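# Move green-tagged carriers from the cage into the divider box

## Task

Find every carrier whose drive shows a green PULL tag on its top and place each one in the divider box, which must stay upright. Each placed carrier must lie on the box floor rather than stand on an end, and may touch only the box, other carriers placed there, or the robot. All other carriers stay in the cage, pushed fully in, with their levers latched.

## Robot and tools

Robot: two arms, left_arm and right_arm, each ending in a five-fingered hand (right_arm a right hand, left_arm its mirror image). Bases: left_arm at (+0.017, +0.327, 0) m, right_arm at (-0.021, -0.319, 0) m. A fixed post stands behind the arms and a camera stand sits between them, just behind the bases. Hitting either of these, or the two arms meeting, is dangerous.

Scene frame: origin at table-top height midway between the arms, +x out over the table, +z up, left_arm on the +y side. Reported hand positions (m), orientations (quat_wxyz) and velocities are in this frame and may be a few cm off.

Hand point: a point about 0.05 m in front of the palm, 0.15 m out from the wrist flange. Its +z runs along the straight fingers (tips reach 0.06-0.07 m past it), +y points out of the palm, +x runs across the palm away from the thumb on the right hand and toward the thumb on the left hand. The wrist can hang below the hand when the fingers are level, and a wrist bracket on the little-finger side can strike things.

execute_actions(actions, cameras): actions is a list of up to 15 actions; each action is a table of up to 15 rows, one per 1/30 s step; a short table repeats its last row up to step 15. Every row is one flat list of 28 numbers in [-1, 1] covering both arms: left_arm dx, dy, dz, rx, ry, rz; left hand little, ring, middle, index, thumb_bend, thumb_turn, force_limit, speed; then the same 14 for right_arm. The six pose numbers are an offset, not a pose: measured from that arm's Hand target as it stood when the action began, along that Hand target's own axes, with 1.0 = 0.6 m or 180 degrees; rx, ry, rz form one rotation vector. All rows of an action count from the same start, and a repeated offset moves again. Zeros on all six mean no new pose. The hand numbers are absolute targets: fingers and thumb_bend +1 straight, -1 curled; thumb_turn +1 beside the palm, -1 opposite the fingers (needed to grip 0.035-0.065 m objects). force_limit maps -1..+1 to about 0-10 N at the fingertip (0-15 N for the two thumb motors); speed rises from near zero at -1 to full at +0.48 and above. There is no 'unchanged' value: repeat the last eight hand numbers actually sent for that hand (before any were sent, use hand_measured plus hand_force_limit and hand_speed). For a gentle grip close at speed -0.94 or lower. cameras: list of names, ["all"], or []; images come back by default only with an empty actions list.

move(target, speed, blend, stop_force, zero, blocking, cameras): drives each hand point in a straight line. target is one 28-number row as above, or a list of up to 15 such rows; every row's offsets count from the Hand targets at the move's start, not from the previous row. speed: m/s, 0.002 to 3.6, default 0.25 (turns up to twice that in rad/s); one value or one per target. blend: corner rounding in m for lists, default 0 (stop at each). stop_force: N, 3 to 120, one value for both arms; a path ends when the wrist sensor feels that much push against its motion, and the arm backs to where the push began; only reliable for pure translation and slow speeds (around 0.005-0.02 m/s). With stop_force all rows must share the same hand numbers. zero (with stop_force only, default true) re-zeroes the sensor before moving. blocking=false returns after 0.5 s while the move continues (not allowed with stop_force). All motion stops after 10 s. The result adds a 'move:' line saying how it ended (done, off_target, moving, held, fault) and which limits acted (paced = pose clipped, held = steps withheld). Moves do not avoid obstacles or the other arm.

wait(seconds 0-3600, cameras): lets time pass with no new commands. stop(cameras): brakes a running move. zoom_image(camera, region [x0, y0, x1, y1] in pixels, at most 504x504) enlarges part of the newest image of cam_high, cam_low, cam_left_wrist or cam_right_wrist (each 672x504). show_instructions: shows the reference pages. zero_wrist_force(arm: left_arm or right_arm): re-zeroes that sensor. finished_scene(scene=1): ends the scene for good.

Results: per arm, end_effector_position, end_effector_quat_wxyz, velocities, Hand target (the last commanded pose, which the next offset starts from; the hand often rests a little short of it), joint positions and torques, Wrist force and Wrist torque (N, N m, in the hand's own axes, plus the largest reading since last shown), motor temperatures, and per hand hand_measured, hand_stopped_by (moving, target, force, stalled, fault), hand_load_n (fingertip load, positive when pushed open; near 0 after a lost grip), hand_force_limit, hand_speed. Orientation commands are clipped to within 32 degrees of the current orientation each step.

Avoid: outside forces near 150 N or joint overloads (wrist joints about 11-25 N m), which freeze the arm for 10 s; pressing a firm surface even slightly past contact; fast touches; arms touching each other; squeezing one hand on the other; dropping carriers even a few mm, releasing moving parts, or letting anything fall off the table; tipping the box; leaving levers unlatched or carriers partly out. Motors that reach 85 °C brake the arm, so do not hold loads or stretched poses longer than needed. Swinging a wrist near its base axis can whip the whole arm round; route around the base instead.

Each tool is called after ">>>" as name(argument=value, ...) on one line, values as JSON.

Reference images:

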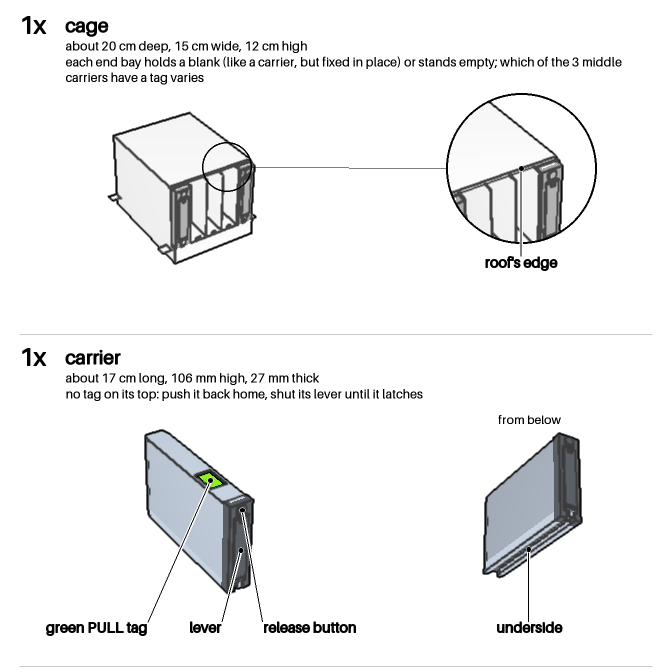

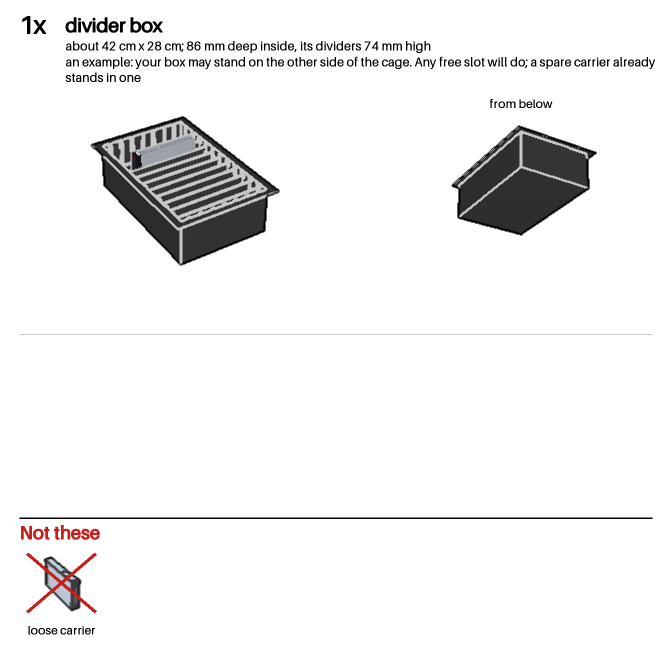

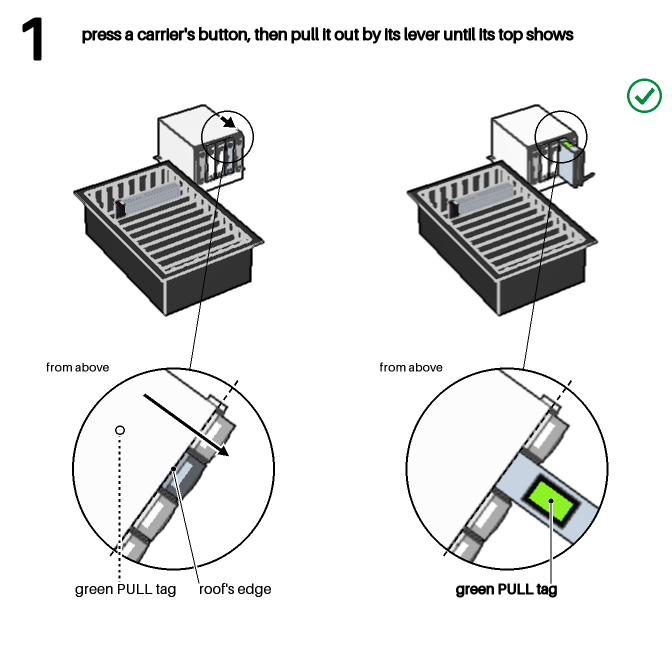

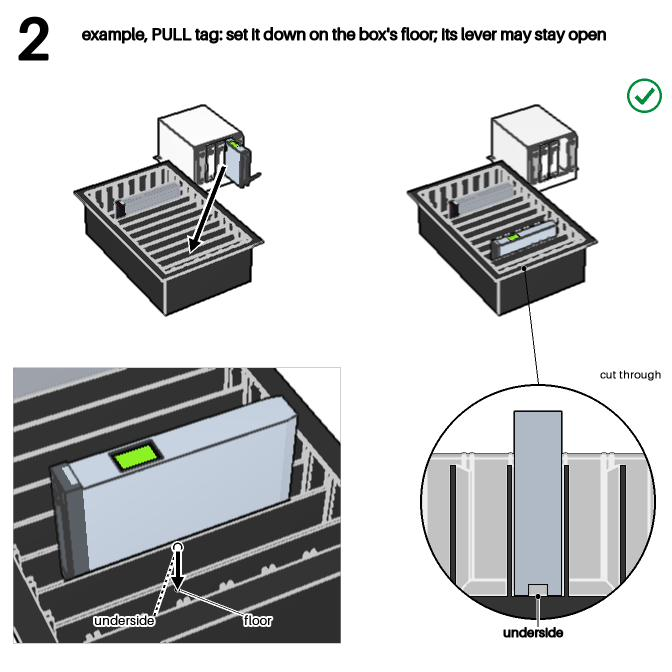

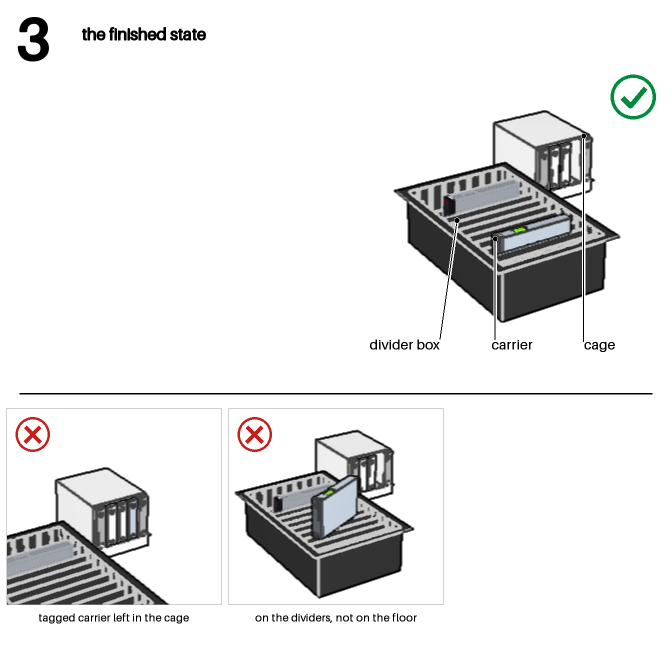

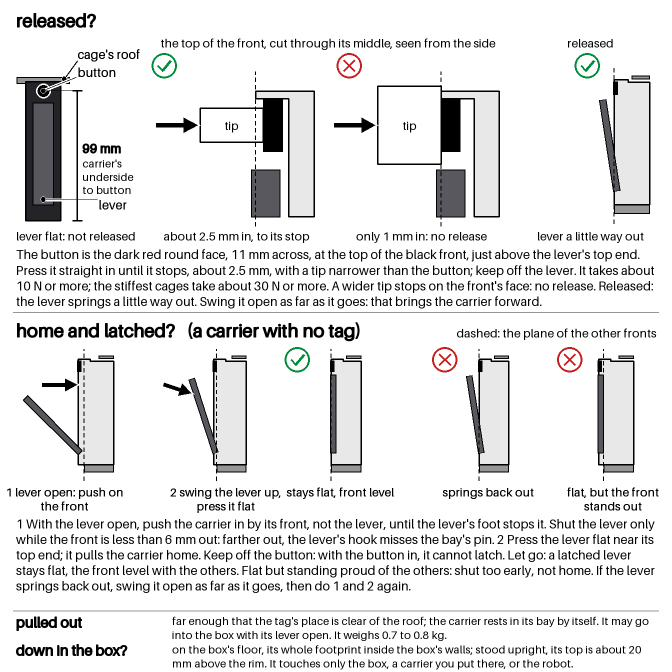

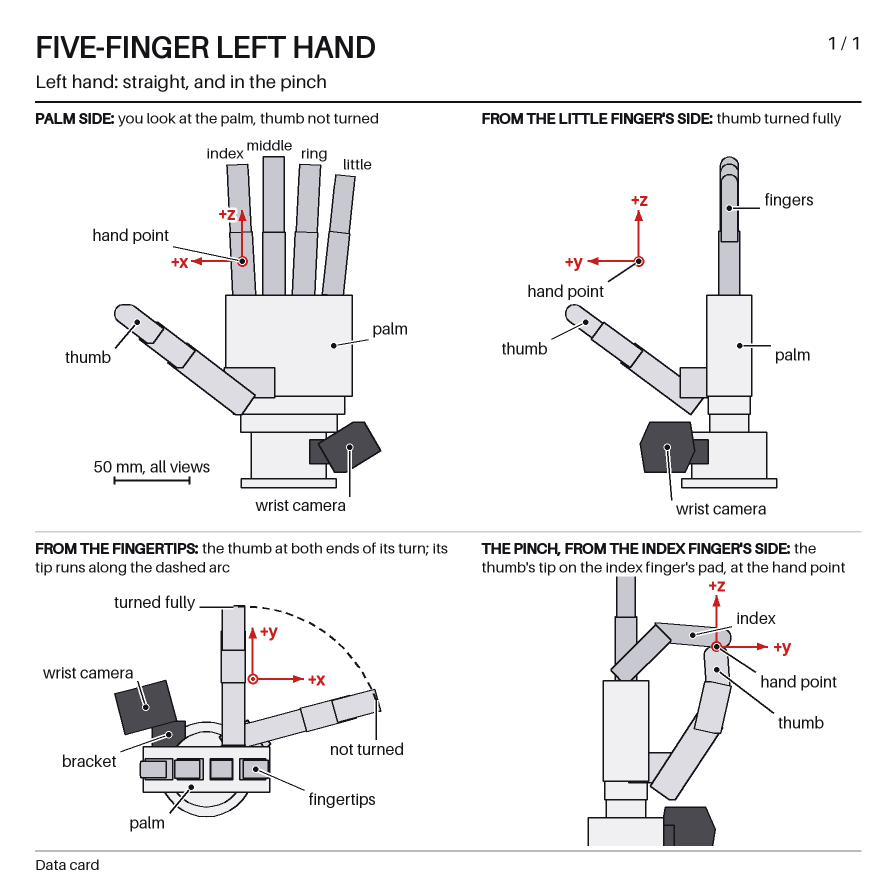

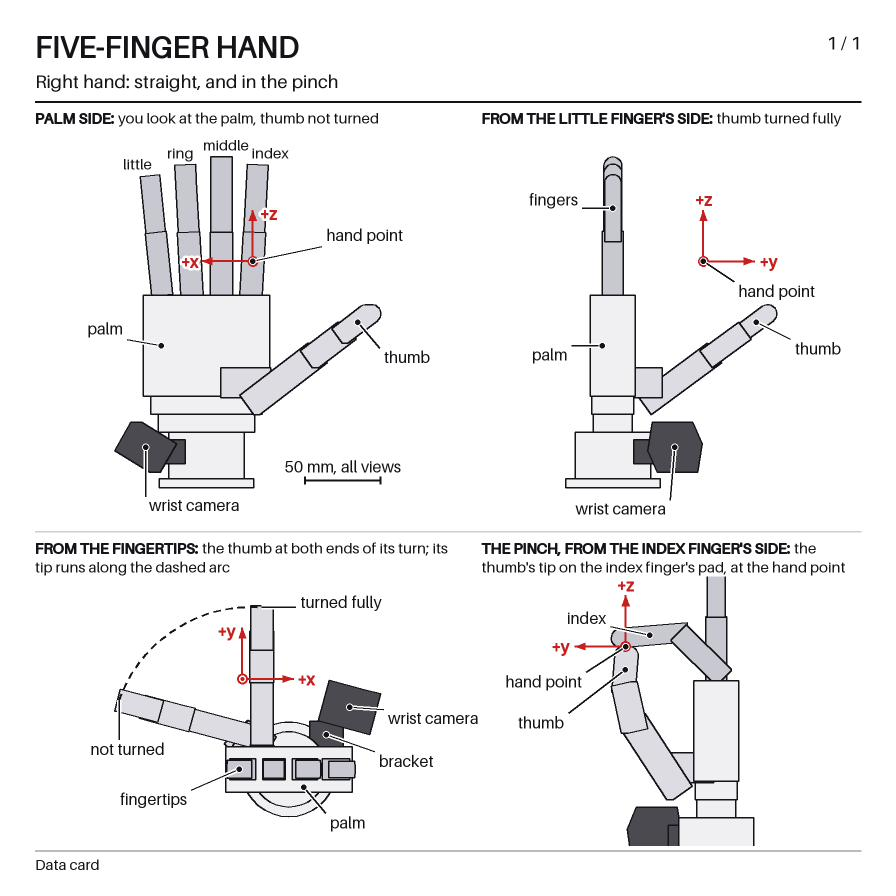

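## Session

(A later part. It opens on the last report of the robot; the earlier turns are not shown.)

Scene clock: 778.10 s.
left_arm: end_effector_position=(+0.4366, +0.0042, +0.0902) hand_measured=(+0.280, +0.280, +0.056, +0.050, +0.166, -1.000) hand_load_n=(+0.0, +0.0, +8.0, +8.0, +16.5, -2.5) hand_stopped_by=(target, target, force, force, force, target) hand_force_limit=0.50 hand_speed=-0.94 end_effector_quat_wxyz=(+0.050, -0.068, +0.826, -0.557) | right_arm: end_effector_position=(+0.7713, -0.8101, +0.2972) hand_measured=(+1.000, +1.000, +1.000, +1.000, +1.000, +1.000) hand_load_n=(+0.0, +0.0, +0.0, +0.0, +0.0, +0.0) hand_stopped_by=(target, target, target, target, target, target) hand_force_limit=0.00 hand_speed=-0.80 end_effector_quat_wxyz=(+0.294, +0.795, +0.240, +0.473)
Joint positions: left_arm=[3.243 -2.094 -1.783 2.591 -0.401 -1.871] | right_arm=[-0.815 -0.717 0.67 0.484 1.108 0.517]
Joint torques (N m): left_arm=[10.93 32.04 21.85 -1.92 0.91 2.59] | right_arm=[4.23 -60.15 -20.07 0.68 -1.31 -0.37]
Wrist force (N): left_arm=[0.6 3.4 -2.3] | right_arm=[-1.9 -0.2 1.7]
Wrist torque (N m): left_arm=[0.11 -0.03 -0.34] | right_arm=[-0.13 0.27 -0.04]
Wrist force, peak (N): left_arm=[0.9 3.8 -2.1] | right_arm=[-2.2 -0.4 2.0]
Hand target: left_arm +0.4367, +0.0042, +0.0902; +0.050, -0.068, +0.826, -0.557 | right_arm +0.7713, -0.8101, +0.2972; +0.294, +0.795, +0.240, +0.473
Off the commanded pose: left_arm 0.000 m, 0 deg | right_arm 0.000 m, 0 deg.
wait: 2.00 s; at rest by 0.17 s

>>> move(target=[0.0003,-0.00015,-0.0003,0,0,0,0.28,0.28,-0.1,-0.1,-0.2,-1,0.5,-0.94,0,0,0,0,0,0,1,1,1,1,1,1,0,-0.8], speed=0.005)

>>> move(target=[0.0007,0,0,0,0,0,0.28,0.28,-0.1,-0.1,-0.2,-1,0.5,-0.94,0,0,0,0,0,0,1,1,1,1,1,1,0,-0.8], speed=0.005)

>>> move(target=[0.0007,0,0,0,0,0,0.28,0.28,-0.1,-0.1,-0.2,-1,0.5,-0.94,0,0,0,0,0,0,1,1,1,1,1,1,0,-0.8], speed=0.005)

Scene clock: 780.80 s.
left_arm: end_effector_position=(+0.4365, +0.0043, +0.0903) hand_measured=(+0.280, +0.280, +0.056, +0.050, +0.166, -1.000) hand_load_n=(+0.0, +0.0, +8.5, +8.5, +16.0, -2.5) hand_stopped_by=(target, target, force, force, force, target) hand_force_limit=0.50 hand_speed=-0.94 end_effector_quat_wxyz=(+0.050, -0.068, +0.826, -0.557) | right_arm: end_effector_position=(+0.7713, -0.8101, +0.2972) hand_measured=(+1.000, +1.000, +1.000, +1.000, +1.000, +1.000) hand_load_n=(+0.0, +0.0, +0.0, +0.0, +0.0, +0.0) hand_stopped_by=(target, target, target, target, target, target) hand_force_limit=0.00 hand_speed=-0.80 end_effector_quat_wxyz=(+0.294, +0.795, +0.240, +0.473)
Joint positions: left_arm=[3.243 -2.093 -1.783 2.59 -0.401 -1.87] | right_arm=[-0.815 -0.717 0.67 0.484 1.108 0.517]
Joint torques (N m): left_arm=[11.79 43.64 2.43 -5.95 3.65 2.3] | right_arm=[4.2 -60.73 -20 0.58 -1.24 -0.31]
Wrist force (N): left_arm=[-5.3 7.6 3.0] | right_arm=[-2.0 -0.2 1.6]
Wrist torque (N m): left_arm=[0.24 0.19 -0.50] | right_arm=[-0.11 0.30 -0.05]
Wrist force, peak (N): left_arm=[-5.2 7.9 3.0] | right_arm=[-2.3 -0.4 1.8]
Hand target: left_arm +0.4365, +0.0043, +0.0904; +0.050, -0.068, +0.826, -0.557 | right_arm +0.7713, -0.8101, +0.2972; +0.294, +0.795, +0.240, +0.473
Off the commanded pose: left_arm 0.000 m, 0 deg | right_arm 0.000 m, 0 deg.
move: done

Scene clock: 781.30 s.
left_arm: end_effector_position=(+0.4361, +0.0042, +0.0904) hand_measured=(+0.280, +0.280, +0.056, +0.050, +0.166, -1.000) hand_load_n=(+0.0, +0.0, +9.0, +8.5, +16.0, -2.5) hand_stopped_by=(target, target, force, force, force, target) hand_force_limit=0.50 hand_speed=-0.94 end_effector_quat_wxyz=(+0.050, -0.068, +0.826, -0.557) | right_arm: end_effector_position=(+0.7713, -0.8101, +0.2972) hand_measured=(+1.000, +1.000, +1.000, +1.000, +1.000, +1.000) hand_load_n=(+0.0, +0.0, +0.0, +0.0, +0.0, +0.0) hand_stopped_by=(target, target, target, target, target, target) hand_force_limit=0.00 hand_speed=-0.80 end_effector_quat_wxyz=(+0.294, +0.795, +0.240, +0.473)
Joint positions: left_arm=[3.243 -2.093 -1.785 2.591 -0.401 -1.87] | right_arm=[-0.815 -0.717 0.67 0.484 1.108 0.517]
Joint torques (N m): left_arm=[-6.36 42.4 -1.42 -2.73 5.08 -3.4] | right_arm=[3.65 -60.51 -20.43 0.69 -1.25 -0.36]
Wrist force (N): left_arm=[-13.6 5.8 5.8] | right_arm=[-2.1 -0.4 1.5]
Wrist torque (N m): left_arm=[0.10 0.15 -0.42] | right_arm=[-0.14 0.33 -0.07]
Wrist force, peak (N): left_arm=[-13.6 6.4 5.7] | right_arm=[-2.0 -0.2 1.8]
Hand target: left_arm +0.4360, +0.0042, +0.0903; +0.050, -0.068, +0.826, -0.557 | right_arm +0.7713, -0.8101, +0.2972; +0.294, +0.795, +0.240, +0.473
Off the commanded pose: left_arm 0.000 m, 0 deg | right_arm 0.000 m, 0 deg.
move: done

Scene clock: 781.80 s.
left_arm: end_effector_position=(+0.4356, +0.0041, +0.0904) hand_measured=(+0.280, +0.280, +0.058, +0.050, +0.166, -1.000) hand_load_n=(+0.0, +0.0, +9.0, +8.5, +15.5, -2.5) hand_stopped_by=(target, target, force, force, force, target) hand_force_limit=0.50 hand_speed=-0.94 end_effector_quat_wxyz=(+0.050, -0.068, +0.826, -0.557) | right_arm: end_effector_position=(+0.7713, -0.8101, +0.2972) hand_measured=(+1.000, +1.000, +1.000, +1.000, +1.000, +1.000) hand_load_n=(+0.0, +0.0, +0.0, +0.0, +0.0, +0.0) hand_stopped_by=(target, target, target, target, target, target) hand_force_limit=0.00 hand_speed=-0.80 end_effector_quat_wxyz=(+0.294, +0.795, +0.240, +0.473)
Joint positions: left_arm=[3.243 -2.092 -1.786 2.592 -0.401 -1.87] | right_arm=[-0.815 -0.717 0.67 0.484 1.108 0.517]
Joint torques (N m): left_arm=[-18.81 41.69 -3.24 -3.09 3.84 -3.55] | right_arm=[4.11 -60.4 -20.16 0.65 -1.31 -0.34]
Wrist force (N): left_arm=[-17.0 2.5 3.9] | right_arm=[-1.8 -0.3 1.8]
Wrist torque (N m): left_arm=[0.03 0.13 -0.34] | right_arm=[-0.14 0.27 -0.05]
Wrist force, peak (N): left_arm=[-17.0 2.5 3.9] | right_arm=[-2.1 -0.5 2.0]
Hand target: left_arm +0.4356, +0.0041, +0.0903; +0.050, -0.068, +0.826, -0.557 | right_arm +0.7713, -0.8101, +0.2972; +0.294, +0.795, +0.240, +0.473
Off the commanded pose: left_arm 0.000 m, 0 deg | right_arm 0.000 m, 0 deg.
move: done

>>> move(target=[-0.006,0,0,0,0,0,0.28,0.28,-0.1,-0.1,-0.2,-1,0.5,-0.94,0,0,0,0,0,0,1,1,1,1,1,1,0,-0.8], speed=0.005, cameras=["cam_low"])

>>> zoom_image(camera="cam_low", region=[470, 240, 630, 390])

Scene clock: 786.57 s.
left_arm: end_effector_position=(+0.4391, +0.0047, +0.0904) hand_measured=(+0.280, +0.280, +0.058, +0.050, +0.166, -1.000) hand_load_n=(+0.0, +0.0, +8.0, +8.0, +15.5, +3.0) hand_stopped_by=(target, target, force, force, force, target) hand_force_limit=0.50 hand_speed=-0.94 end_effector_quat_wxyz=(+0.050, -0.068, +0.826, -0.557) | right_arm: end_effector_position=(+0.7713, -0.8101, +0.2972) hand_measured=(+1.000, +1.000, +1.000, +1.000, +1.000, +1.000) hand_load_n=(+0.0, +0.0, +0.0, +0.0, +0.0, +0.0) hand_stopped_by=(target, target, target, target, target, target) hand_force_limit=0.00 hand_speed=-0.80 end_effector_quat_wxyz=(+0.294, +0.795, +0.240, +0.473)
Joint positions: left_arm=[3.244 -2.098 -1.775 2.586 -0.401 -1.868] | right_arm=[-0.815 -0.717 0.67 0.484 1.108 0.517]
Joint torques (N m): left_arm=[15.4 28.22 23.8 -2.83 2.82 3.1] | right_arm=[3.76 -60.12 -19.87 0.63 -1.26 -0.31]
Wrist force (N): left_arm=[9.1 0.4 -4.1] | right_arm=[-1.8 -0.2 1.7]
Wrist torque (N m): left_arm=[0.05 -0.13 -0.33] | right_arm=[-0.12 0.27 -0.04]
Wrist force, peak (N): left_arm=[-17.4 2.7 3.8] | right_arm=[-2.1 -0.2 1.9]
Hand target: left_arm +0.4392, +0.0047, +0.0904; +0.050, -0.068, +0.826, -0.557 | right_arm +0.7713, -0.8101, +0.2972; +0.294, +0.795, +0.240, +0.473
Off the commanded pose: left_arm 0.000 m, 0 deg | right_arm 0.000 m, 0 deg.
move: done

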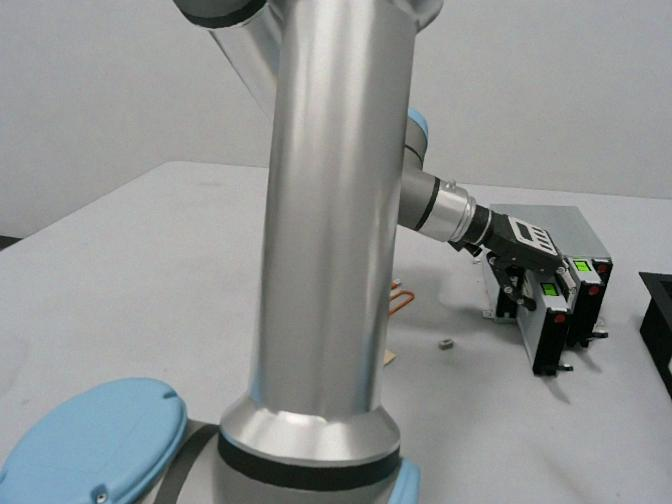

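Scaled by 3.150 from the camera's image (finer frame: 960x720).

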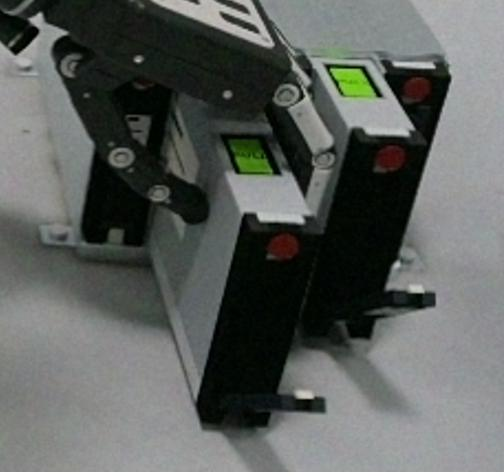

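>>> execute_actions(actions=[], cameras=["cam_low","cam_left_wrist"])

>>> zoom_image(camera="cam_low", region=[530, 290, 590, 335])

Scene clock: 789.07 s.
left_arm: end_effector_position=(+0.4392, +0.0047, +0.0904) hand_measured=(+0.280, +0.280, +0.058, +0.050, +0.166, -1.000) hand_load_n=(+0.0, +0.0, +8.0, +8.0, +15.5, +3.0) hand_stopped_by=(target, target, force, force, force, target) hand_force_limit=0.50 hand_speed=-0.94 end_effector_quat_wxyz=(+0.050, -0.068, +0.826, -0.557) | right_arm: end_effector_position=(+0.7713, -0.8101, +0.2972) hand_measured=(+1.000, +1.000, +1.000, +1.000, +1.000, +1.000) hand_load_n=(+0.0, +0.5, +0.0, +0.0, +0.0, +0.0) hand_stopped_by=(target, target, target, target, target, target) hand_force_limit=0.00 hand_speed=-0.80 end_effector_quat_wxyz=(+0.294, +0.795, +0.240, +0.473)
Joint positions: left_arm=[3.244 -2.098 -1.775 2.585 -0.401 -1.868] | right_arm=[-0.815 -0.717 0.67 0.484 1.108 0.517]
Joint velocities: within noise
Joint torques (N m): left_arm=[15.08 26.32 24.35 -2.7 2.43 3.06] | right_arm=[4.25 -60.55 -19.89 0.57 -1.22 -0.25]
Motor temperatures (°C): left_arm=[30 39 41 40 47 41] | right_arm=[32 43 35 45 32 46]
Wrist force (N): left_arm=[9.4 0.2 -4.0] | right_arm=[-1.6 -0.5 2.0]
Wrist torque (N m): left_arm=[0.01 -0.14 -0.33] | right_arm=[-0.18 0.23 -0.04]
Wrist force, peak (N): left_arm=[9.6 0.3 -4.1] | right_arm=[-2.2 -0.6 1.9]
Hand target: left_arm +0.4392, +0.0047, +0.0904; +0.050, -0.068, +0.826, -0.557 | right_arm +0.7713, -0.8101, +0.2972; +0.294, +0.795, +0.240, +0.473
Off the commanded pose: left_arm 0.000 m, 0 deg | right_arm 0.000 m, 0 deg.
camera_calibration:
cam_left_wrist: T_world_to_cam=[[-0.23616, -0.4187, 0.87688, 0.03145], [-0.89932, 0.43597, -0.03404, 0.39503], [-0.36804, -0.79663, -0.4795, 0.32194]] pos_world=[0.48117, 0.09742, 0.14024]
Images, in order (width x height): cam_low 672x504, cam_left_wrist 672x504.

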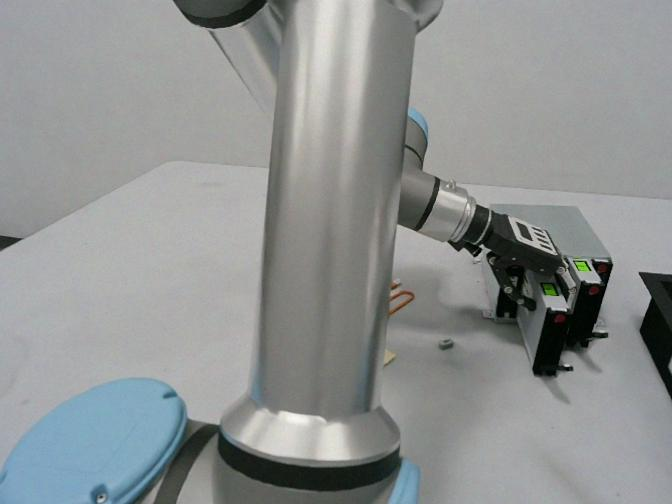

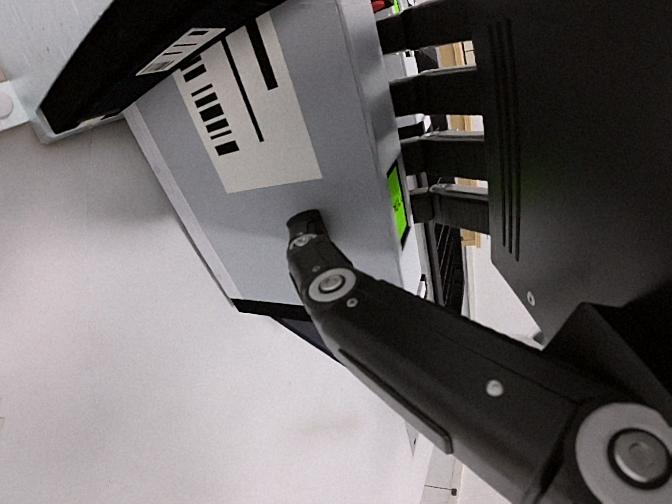

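Scaled by 8.400 from the camera's image (finer frame: 960x720).

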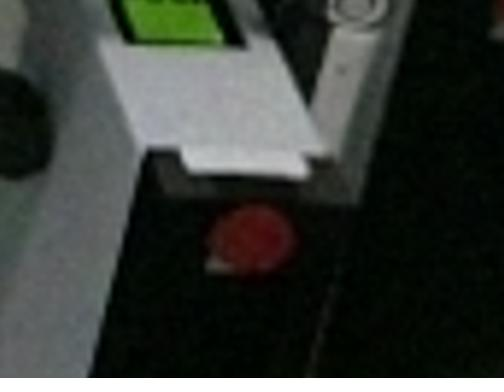

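>>> move(target=[0.0006,0,0,0,0,0,0.28,0.28,-0.1,-0.1,-0.2,-1,0.5,-0.94,0,0,0,0,0,0,1,1,1,1,1,1,0,-0.8], speed=0.005)

>>> move(target=[0,0.0003,-0.00077,0,0,0,0.28,0.28,-0.1,-0.1,-0.2,-1,0.5,-0.94,0,0,0,0,0,0,1,1,1,1,1,1,0,-0.8], speed=0.005)

>>> move(target=[0,-0.0006,0.00154,0,0,0,0.28,0.28,-0.1,-0.1,-0.2,-1,0.5,-0.94,0,0,0,0,0,0,1,1,1,1,1,1,0,-0.8], speed=0.005)

>>> move(target=[0,0.0003,-0.00077,0,0,0,0.28,0.28,-0.1,-0.1,-0.2,-1,0.5,-0.94,0,0,0,0,0,0,1,1,1,1,1,1,0,-0.8], speed=0.005)

Scene clock: 813.60 s.
left_arm: end_effector_position=(+0.4389, +0.0047, +0.0904) hand_measured=(+0.280, +0.280, +0.058, +0.050, +0.166, -1.000) hand_load_n=(+0.0, +0.0, +8.5, +8.0, +15.5, +2.5) hand_stopped_by=(target, target, force, force, force, target) hand_force_limit=0.50 hand_speed=-0.94 end_effector_quat_wxyz=(+0.050, -0.068, +0.826, -0.557) | right_arm: end_effector_position=(+0.7713, -0.8101, +0.2972) hand_measured=(+1.000, +1.000, +1.000, +1.000, +1.000, +1.000) hand_load_n=(-0.5, +0.5, +0.5, -0.5, +0.0, +0.0) hand_stopped_by=(target, target, target, target, target, target) hand_force_limit=0.00 hand_speed=-0.80 end_effector_quat_wxyz=(+0.294, +0.795, +0.240, +0.473)
Joint positions: left_arm=[3.244 -2.098 -1.776 2.586 -0.401 -1.868] | right_arm=[-0.815 -0.717 0.67 0.484 1.108 0.517]
Joint torques (N m): left_arm=[1.14 40.96 2.92 0.73 1.04 -2.23] | right_arm=[4.11 -60.64 -19.79 0.62 -1.21 -0.23]
Wrist force (N): left_arm=[0.3 -0.7 -2.8] | right_arm=[-1.8 -0.7 1.9]
Wrist torque (N m): left_arm=[-0.05 0.08 -0.39] | right_arm=[-0.19 0.26 -0.05]
Wrist force, peak (N): left_arm=[9.6 0.3 -4.2] | right_arm=[-2.1 -0.4 2.0]
Hand target: left_arm +0.4388, +0.0047, +0.0904; +0.050, -0.068, +0.826, -0.557 | right_arm +0.7713, -0.8101, +0.2972; +0.294, +0.795, +0.240, +0.473
Off the commanded pose: left_arm 0.000 m, 0 deg | right_arm 0.000 m, 0 deg.
move: done

Scene clock: 814.10 s.
left_arm: end_effector_position=(+0.4387, +0.0051, +0.0904) hand_measured=(+0.280, +0.280, +0.058, +0.050, +0.166, -1.000) hand_load_n=(+0.0, +0.0, +9.5, +9.0, +14.5, +2.5) hand_stopped_by=(target, target, force, force, force, target) hand_force_limit=0.50 hand_speed=-0.94 end_effector_quat_wxyz=(+0.050, -0.068, +0.826, -0.557) | right_arm: end_effector_position=(+0.7713, -0.8101, +0.2972) hand_measured=(+1.000, +1.000, +1.000, +1.000, +1.000, +1.000) hand_load_n=(+0.0, +0.0, +0.0, +0.0, +0.0, +0.5) hand_stopped_by=(target, target, target, target, target, target) hand_force_limit=0.00 hand_speed=-0.80 end_effector_quat_wxyz=(+0.294, +0.795, +0.240, +0.473)
Joint positions: left_arm=[3.245 -2.098 -1.777 2.584 -0.401 -1.865] | right_arm=[-0.815 -0.717 0.67 0.484 1.108 0.517]
Joint torques (N m): left_arm=[14.47 28.21 2.51 -5.3 3.05 2.5] | right_arm=[3.47 -60.72 -19.78 0.61 -1.28 -0.31]
Wrist force (N): left_arm=[-2.4 1.2 7.7] | right_arm=[-1.8 -0.5 1.7]
Wrist torque (N m): left_arm=[0.01 0.23 -0.45] | right_arm=[-0.16 0.27 -0.05]
Wrist force, peak (N): left_arm=[-2.3 1.6 7.8] | right_arm=[-2.1 -0.6 1.8]
Hand target: left_arm +0.4387, +0.0052, +0.0904; +0.050, -0.068, +0.826, -0.557 | right_arm +0.7713, -0.8101, +0.2972; +0.294, +0.795, +0.240, +0.473
Off the commanded pose: left_arm 0.000 m, 0 deg | right_arm 0.000 m, 0 deg.
move: done

Scene clock: 814.60 s.
left_arm: end_effector_position=(+0.4389, +0.0042, +0.0903) hand_measured=(+0.280, +0.280, +0.058, +0.050, +0.166, -1.000) hand_load_n=(-0.5, +0.0, +7.5, +7.0, +16.0, +2.5) hand_stopped_by=(target, target, force, force, force, target) hand_force_limit=0.50 hand_speed=-0.94 end_effector_quat_wxyz=(+0.050, -0.068, +0.826, -0.557) | right_arm: end_effector_position=(+0.7713, -0.8101, +0.2972) hand_measured=(+1.000, +1.000, +1.000, +1.000, +1.000, +1.000) hand_load_n=(+0.0, +0.0, +0.0, +0.0, +0.0, +0.0) hand_stopped_by=(target, target, target, target, target, target) hand_force_limit=0.00 hand_speed=-0.80 end_effector_quat_wxyz=(+0.294, +0.795, +0.240, +0.473)
Joint positions: left_arm=[3.243 -2.098 -1.776 2.588 -0.401 -1.871] | right_arm=[-0.815 -0.717 0.67 0.484 1.108 0.517]
Joint torques (N m): left_arm=[-16.65 37.94 21.26 2.08 0.03 -2.26] | right_arm=[3.35 -60.6 -19.65 0.53 -1.27 -0.26]
Wrist force (N): left_arm=[3.7 -1.7 -13.4] | right_arm=[-1.8 -0.7 1.7]
Wrist torque (N m): left_arm=[0.12 -0.28 -0.24] | right_arm=[-0.19 0.27 -0.05]
Wrist force, peak (N): left_arm=[3.7 -1.7 -13.4] | right_arm=[-2.1 -0.5 1.9]
Hand target: left_arm +0.4389, +0.0042, +0.0904; +0.050, -0.068, +0.826, -0.557 | right_arm +0.7713, -0.8101, +0.2972; +0.294, +0.795, +0.240, +0.473
Off the commanded pose: left_arm 0.000 m, 0 deg | right_arm 0.000 m, 0 deg.
move: done

Scene clock: 815.10 s.
left_arm: end_effector_position=(+0.4388, +0.0046, +0.0904) hand_measured=(+0.280, +0.280, +0.058, +0.050, +0.166, -1.000) hand_load_n=(-0.5, +0.0, +8.0, +8.0, +15.5, +2.5) hand_stopped_by=(target, target, force, force, force, target) hand_force_limit=0.50 hand_speed=-0.94 end_effector_quat_wxyz=(+0.050, -0.068, +0.826, -0.557) | right_arm: end_effector_position=(+0.7713, -0.8101, +0.2972) hand_measured=(+1.000, +1.000, +1.000, +1.000, +1.000, +1.000) hand_load_n=(+0.0, +0.0, +0.0, +0.0, +0.0, -0.5) hand_stopped_by=(target, target, target, target, target, target) hand_force_limit=0.00 hand_speed=-0.80 end_effector_quat_wxyz=(+0.294, +0.795, +0.240, +0.473)
Joint positions: left_arm=[3.244 -2.098 -1.776 2.586 -0.401 -1.868] | right_arm=[-0.815 -0.717 0.67 0.484 1.108 0.517]
Joint torques (N m): left_arm=[12.09 26.83 3.01 -4.52 3.39 2.74] | right_arm=[3.59 -60.66 -19.69 0.62 -1.27 -0.29]
Wrist force (N): left_arm=[-0.7 0.9 -4.3] | right_arm=[-1.7 -0.4 1.9]
Wrist torque (N m): left_arm=[0.06 0.03 -0.44] | right_arm=[-0.16 0.25 -0.04]
Wrist force, peak (N): left_arm=[4.1 -1.6 -14.1] | right_arm=[-2.0 -0.6 2.0]
Hand target: left_arm +0.4388, +0.0047, +0.0904; +0.050, -0.068, +0.826, -0.557 | right_arm +0.7713, -0.8101, +0.2972; +0.294, +0.795, +0.240, +0.473
Off the commanded pose: left_arm 0.000 m, 0 deg | right_arm 0.000 m, 0 deg.
move: done

>>> move(target=[0,0,0,0,0,0,0.28,0.28,0.28,0.28,0.5,-1,0.3,-0.2,0,0,0,0,0,0,1,1,1,1,1,1,0,-0.8], speed=0.005)

>>> move(target=[0,-0.17,-0.0688,0,0,0,0.28,0.28,0.28,0.28,0.5,-1,0.3,-0.2,0,0,0,0,0,0,1,1,1,1,1,1,0,-0.8], speed=0.12, cameras=["cam_high","cam_low","cam_left_wrist"])

Scene clock: 818.77 s.
left_arm: end_effector_position=(+0.4388, +0.0047, +0.0904) hand_measured=(+0.280, +0.280, +0.280, +0.280, +0.500, -1.000) hand_load_n=(+0.0, -0.5, +0.0, +0.0, +0.0, +0.0) hand_stopped_by=(target, target, target, target, target, target) hand_force_limit=0.30 hand_speed=-0.20 end_effector_quat_wxyz=(+0.050, -0.068, +0.826, -0.557) | right_arm: end_effector_position=(+0.7713, -0.8101, +0.2972) hand_measured=(+1.000, +1.000, +1.000, +1.000, +1.000, +1.000) hand_load_n=(+0.0, +0.0, +0.0, +0.0, +0.0, +0.0) hand_stopped_by=(target, target, target, target, target, target) hand_force_limit=0.00 hand_speed=-0.80 end_effector_quat_wxyz=(+0.294, +0.795, +0.240, +0.473)
Joint positions: left_arm=[3.244 -2.098 -1.776 2.586 -0.401 -1.868] | right_arm=[-0.815 -0.717 0.67 0.484 1.108 0.517]
Joint torques (N m): left_arm=[3.26 29.33 6.04 -2.78 0.9 2.31] | right_arm=[3.72 -61.19 -19.34 0.64 -1.35 -0.2]
Wrist force (N): left_arm=[-0.9 0.1 1.0] | right_arm=[-1.9 -0.7 1.9]
Wrist torque (N m): left_arm=[-0.04 0.15 -0.37] | right_arm=[-0.20 0.27 -0.06]
Wrist force, peak (N): left_arm=[1.1 2.4 -9.2] | right_arm=[-2.1 -0.4 2.0]
Hand target: left_arm +0.4388, +0.0047, +0.0904; +0.050, -0.068, +0.826, -0.557 | right_arm +0.7713, -0.8101, +0.2972; +0.294, +0.795, +0.240, +0.473
Off the commanded pose: left_arm 0.000 m, 0 deg | right_arm 0.000 m, 0 deg.
move: done

Scene clock: 820.20 s.
left_arm: end_effector_position=(+0.4380, +0.0045, +0.2003) hand_measured=(+0.280, +0.280, +0.280, +0.280, +0.500, -1.000) hand_load_n=(+0.0, +0.0, +0.0, +0.0, +0.0, +0.0) hand_stopped_by=(target, target, target, target, target, target) hand_force_limit=0.30 hand_speed=-0.20 end_effector_quat_wxyz=(+0.050, -0.068, +0.826, -0.557) | right_arm: end_effector_position=(+0.7713, -0.8101, +0.2972) hand_measured=(+1.000, +1.000, +1.000, +1.000, +1.000, +1.000) hand_load_n=(+0.0, +0.0, +0.0, +0.0, +0.0, +0.0) hand_stopped_by=(target, target, target, target, target, target) hand_force_limit=0.00 hand_speed=-0.80 end_effector_quat_wxyz=(+0.294, +0.795, +0.240, +0.473)
Joint positions: left_arm=[3.244 -1.947 -1.672 2.331 -0.401 -1.869] | right_arm=[-0.815 -0.717 0.67 0.484 1.108 0.517]
Joint torques (N m): left_arm=[12.98 38.79 24.4 -4.52 1.47 2.58] | right_arm=[4.05 -60.8 -19.8 0.52 -1.25 -0.19]
Wrist force (N): left_arm=[-0.4 0.0 0.9] | right_arm=[-2.0 -0.5 1.8]
Wrist torque (N m): left_arm=[-0.03 0.10 -0.39] | right_arm=[-0.18 0.29 -0.07]
Wrist force, peak (N): left_arm=[-1.0 1.0 1.4] | right_arm=[-2.0 -0.3 2.1]
Hand target: left_arm +0.4380, +0.0046, +0.2004; +0.050, -0.068, +0.826, -0.557 | right_arm +0.7713, -0.8101, +0.2972; +0.294, +0.795, +0.240, +0.473
Off the commanded pose: left_arm 0.000 m, 0 deg | right_arm 0.000 m, 0 deg.
move: done
cam_left_wrist: T_world_to_cam=[[-0.2362, -0.41868, 0.87688, -0.06531], [-0.89931, 0.43599, -0.03407, 0.39782], [-0.36804, -0.79663, -0.4795, 0.37396]] pos_world=[0.47997, 0.09712, 0.25014]

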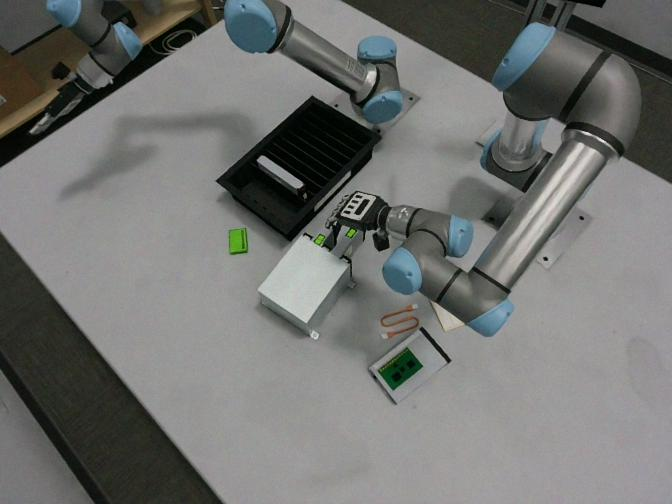

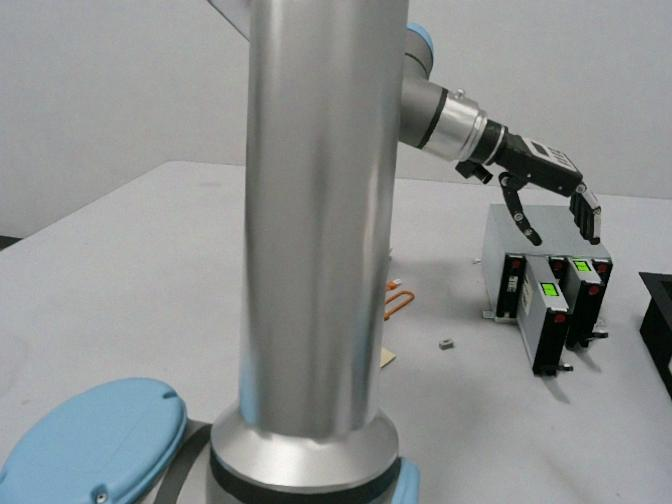

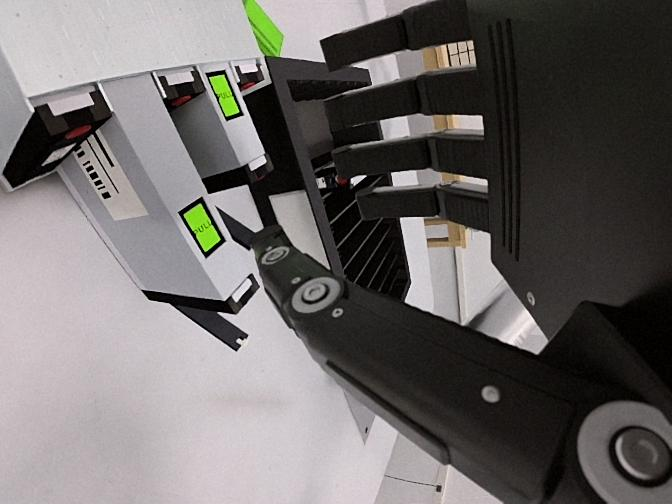

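>>> zoom_image(camera="cam_left_wrist", region=[20, 60, 320, 360])

>>> zoom_image(camera="cam_high", region=[250, 190, 400, 340])

>>> zoom_image(camera="cam_low", region=[470, 190, 630, 390])

Scaled by 1.680 from the camera's image (finer frame: 960x720).

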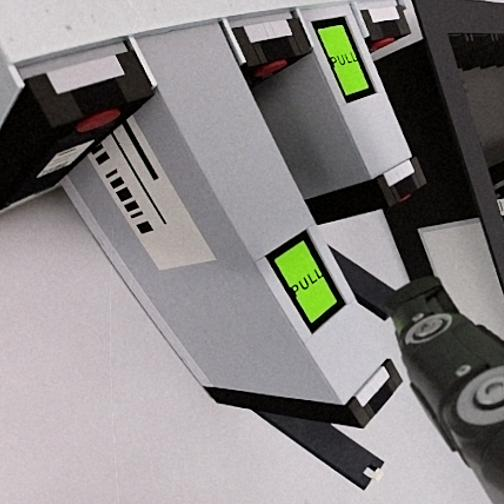

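Scaled by 3.360 from the camera's image (finer frame: 960x720).

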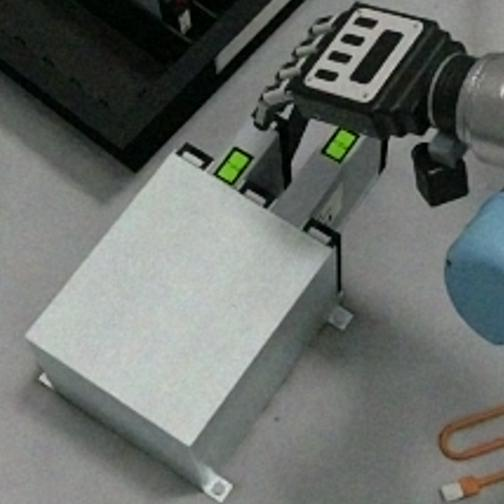

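Scaled by 2.520 from the camera's image (finer frame: 960x720).

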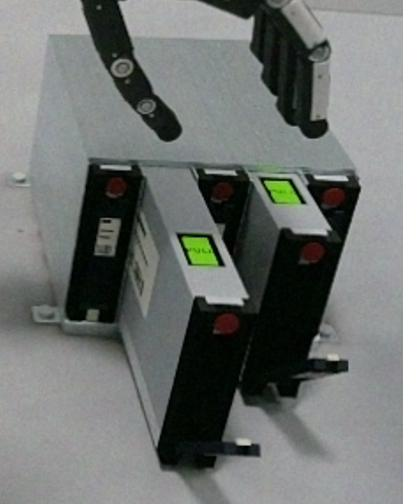

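>>> move(target=[0.2062,-0.031,-0.0122,-0.2936,-0.2931,-0.4365,-1,-1,-1,1,1,1,0,0.3,0,0,0,0,0,0,1,1,1,1,1,1,0,-0.8], speed=0.3, cameras=["cam_high","cam_low","cam_left_wrist"])

Scene clock: 834.40 s.
left_arm: end_effector_position=(+0.3159, -0.0165, +0.2194) hand_measured=(-1.000, -1.000, -1.000, +1.000, +1.000, +1.000) hand_load_n=(+0.0, +0.0, +0.0, +0.0, +0.0, +0.0) hand_stopped_by=(target, target, target, target, target, target) hand_force_limit=0.00 hand_speed=0.30 end_effector_quat_wxyz=(-0.001, +0.765, -0.644, +0.002) | right_arm: end_effector_position=(+0.7713, -0.8101, +0.2972) hand_measured=(+1.000, +1.000, +1.000, +1.000, +1.000, +1.000) hand_load_n=(+0.0, +0.0, +0.0, +0.0, +0.0, +0.0) hand_stopped_by=(target, target, target, target, target, target) hand_force_limit=0.00 hand_speed=-0.80 end_effector_quat_wxyz=(+0.294, +0.795, +0.240, +0.473)
Joint positions: left_arm=[2.771 -1.961 -1.4 1.795 -1.573 -3.732] | right_arm=[-0.815 -0.717 0.67 0.484 1.108 0.517]
Joint torques (N m): left_arm=[-13.24 26.58 25.52 -4.84 -1.02 -2.82] | right_arm=[3.82 -60.92 -19.02 0.61 -1.35 -0.23]
Wrist force (N): left_arm=[-0.6 -1.2 0.9] | right_arm=[-1.9 -0.3 1.8]
Wrist torque (N m): left_arm=[-0.32 0.15 -0.07] | right_arm=[-0.13 0.28 -0.05]
Wrist force, peak (N): left_arm=[-1.1 -1.1 1.5] | right_arm=[-2.1 -0.4 2.3]
Hand target: left_arm +0.3159, -0.0165, +0.2194; -0.001, +0.765, -0.644, +0.002 | right_arm +0.7713, -0.8101, +0.2972; +0.294, +0.795, +0.240, +0.473
Off the commanded pose: left_arm 0.000 m, 0 deg | right_arm 0.000 m, 0 deg.
move: done
cam_left_wrist: T_world_to_cam=[[0.99158, -0.12897, -0.01146, -0.30782], [-0.10354, -0.84295, 0.52793, -0.09794], [-0.07774, -0.5223, -0.84921, 0.31549]] pos_world=[0.31962, 0.04252, 0.3161]

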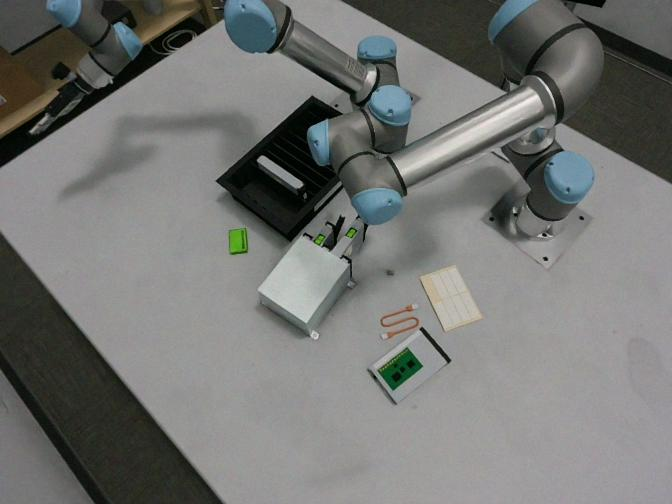

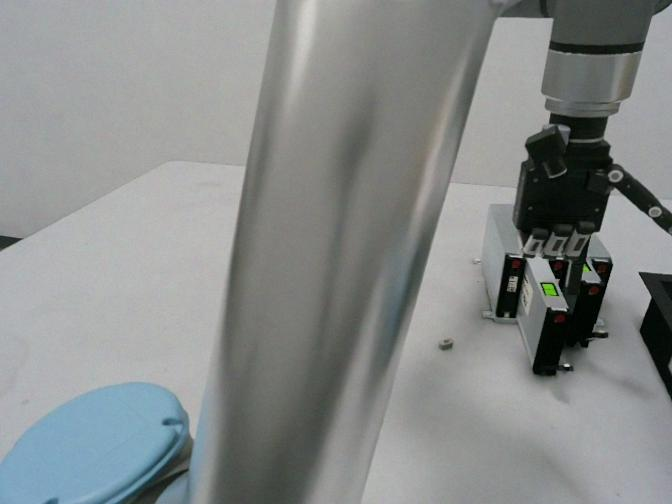

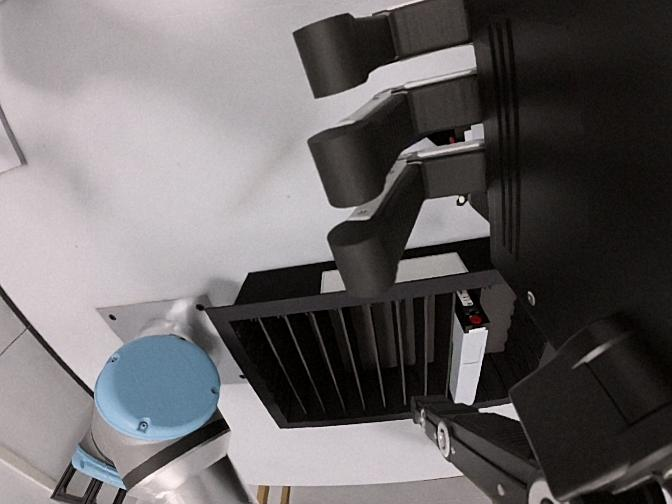

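>>> move(target=[0,0,0.1665,0,0,0,-1,-1,-1,1,1,1,0,0.3,0,0,0,0,0,0,1,1,1,1,1,1,0,-0.8], speed=0.06, stop_force=6, cameras=["cam_low"])

>>> zoom_image(camera="cam_low", region=[480, 230, 640, 390])

Scene clock: 839.77 s.
left_arm: end_effector_position=(+0.3164, -0.0165, +0.1195) hand_measured=(-1.000, -1.000, -1.000, +1.000, +1.000, +1.000) hand_load_n=(+0.0, +0.0, +0.0, +0.0, +0.0, +0.0) hand_stopped_by=(target, target, target, target, target, target) hand_force_limit=0.00 hand_speed=0.30 end_effector_quat_wxyz=(-0.001, +0.765, -0.644, +0.002) | right_arm: end_effector_position=(+0.7713, -0.8101, +0.2972) hand_measured=(+1.000, +1.000, +1.000, +1.000, +1.000, +1.000) hand_load_n=(+0.0, +0.0, +0.0, +0.0, +0.0, +0.0) hand_stopped_by=(target, target, target, target, target, target) hand_force_limit=0.00 hand_speed=-0.80 end_effector_quat_wxyz=(+0.294, +0.795, +0.240, +0.473)
Joint positions: left_arm=[2.771 -2.04 -1.554 2.028 -1.573 -3.732] | right_arm=[-0.815 -0.717 0.67 0.484 1.108 0.517]
Joint torques (N m): left_arm=[12.82 27.55 5.35 -0.12 1.81 1.79] | right_arm=[4.16 -61.25 -18.87 0.6 -1.32 -0.15]
Wrist force (N): left_arm=[-0.5 -0.9 1.1] | right_arm=[-2.1 -0.6 1.9]
Wrist torque (N m): left_arm=[-0.26 0.16 -0.10] | right_arm=[-0.19 0.31 -0.07]
Wrist force, peak (N): left_arm=[-0.6 -1.2 1.4] | right_arm=[-2.1 -0.2 2.2]
Hand target: left_arm +0.3164, -0.0165, +0.1195; -0.001, +0.765, -0.644, +0.002 | right_arm +0.7713, -0.8101, +0.2972; +0.294, +0.795, +0.240, +0.473
Off the commanded pose: left_arm 0.000 m, 0 deg | right_arm 0.000 m, 0 deg.
move: done

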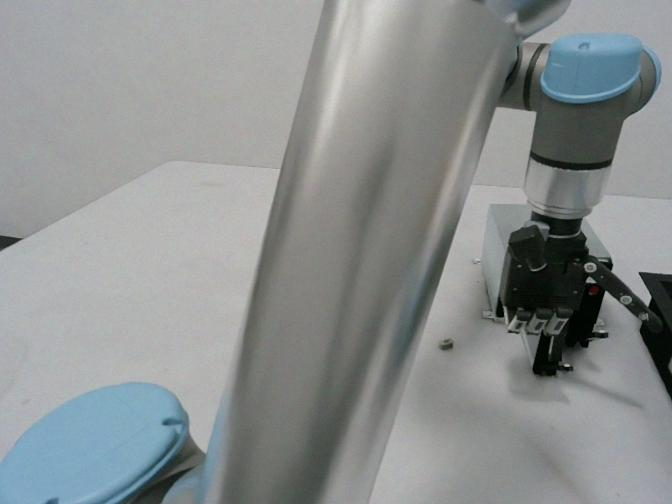

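Scaled by 3.150 from the camera's image (finer frame: 960x720).

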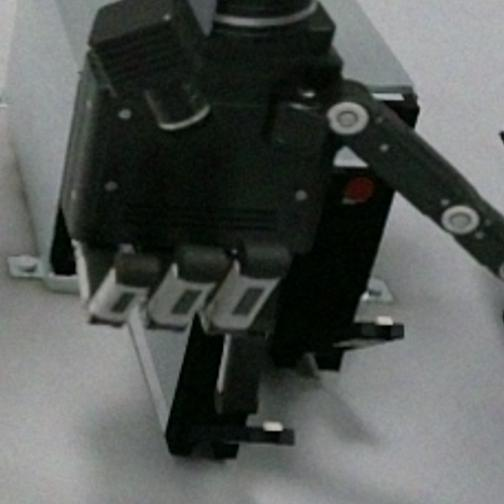

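>>> move(target=[0,0.0667,0,0,0,0,-1,-1,-1,1,1,1,0,0.3,0,0,0,0,0,0,1,1,1,1,1,1,0,-0.8], speed=0.01, stop_force=20, cameras=["cam_low"])

>>> zoom_image(camera="cam_low", region=[480, 230, 640, 390])

Scene clock: 843.07 s.
left_arm: end_effector_position=(+0.3047, -0.0185, +0.1195) hand_measured=(-1.000, -1.000, -1.000, +1.000, +1.000, +1.000) hand_load_n=(+0.0, +0.0, +0.0, +0.5, +0.0, +0.0) hand_stopped_by=(target, target, target, target, target, target) hand_force_limit=0.00 hand_speed=0.30 end_effector_quat_wxyz=(-0.002, +0.765, -0.644, +0.002) | right_arm: end_effector_position=(+0.7713, -0.8101, +0.2972) hand_measured=(+1.000, +1.000, +1.000, +1.000, +1.000, +1.000) hand_load_n=(+0.0, +0.0, +0.0, +0.0, +0.0, +0.0) hand_stopped_by=(target, target, target, target, target, target) hand_force_limit=0.00 hand_speed=-0.80 end_effector_quat_wxyz=(+0.294, +0.795, +0.240, +0.473)
Joint positions: left_arm=[2.756 -2.024 -1.58 2.037 -1.573 -3.747] | right_arm=[-0.815 -0.717 0.67 0.484 1.108 0.517]
Joint torques (N m): left_arm=[7.4 21.5 15.51 -7.45 2.32 2.98] | right_arm=[3.99 -61.05 -19.35 0.57 -1.28 -0.2]
Wrist force (N): left_arm=[-0.6 -16.8 -7.5] | right_arm=[-1.9 -0.7 1.9]
Wrist torque (N m): left_arm=[0.71 0.07 -0.11] | right_arm=[-0.19 0.27 -0.06]
Wrist force, peak (N): left_arm=[-0.2 -22.7 -5.7] | right_arm=[-2.2 -0.5 2.2]
Hand target: left_arm +0.3047, -0.0185, +0.1195; -0.002, +0.765, -0.644, +0.002 (not the last commanded pose) | right_arm +0.7713, -0.8101, +0.2972; +0.294, +0.795, +0.240, +0.473
Off the commanded pose: left_arm 0.028 m, 0 deg | right_arm 0.000 m, 0 deg.
move: contact (left_arm)

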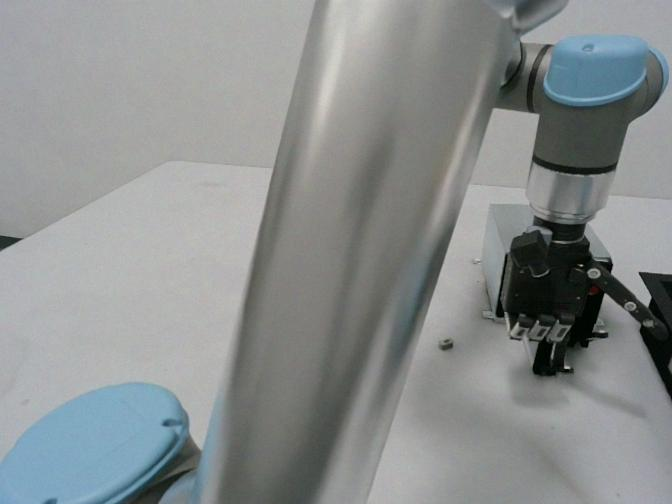

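Scaled by 3.150 from the camera's image (finer frame: 960x720).

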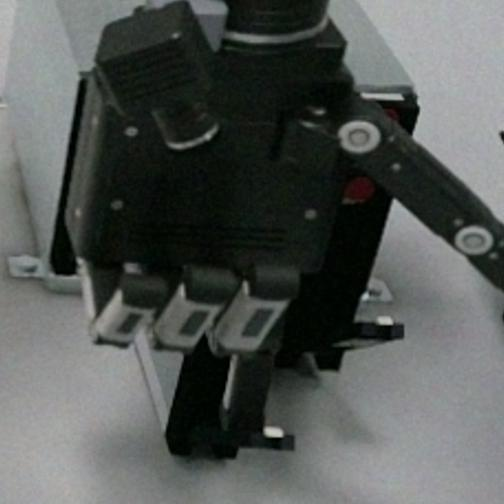

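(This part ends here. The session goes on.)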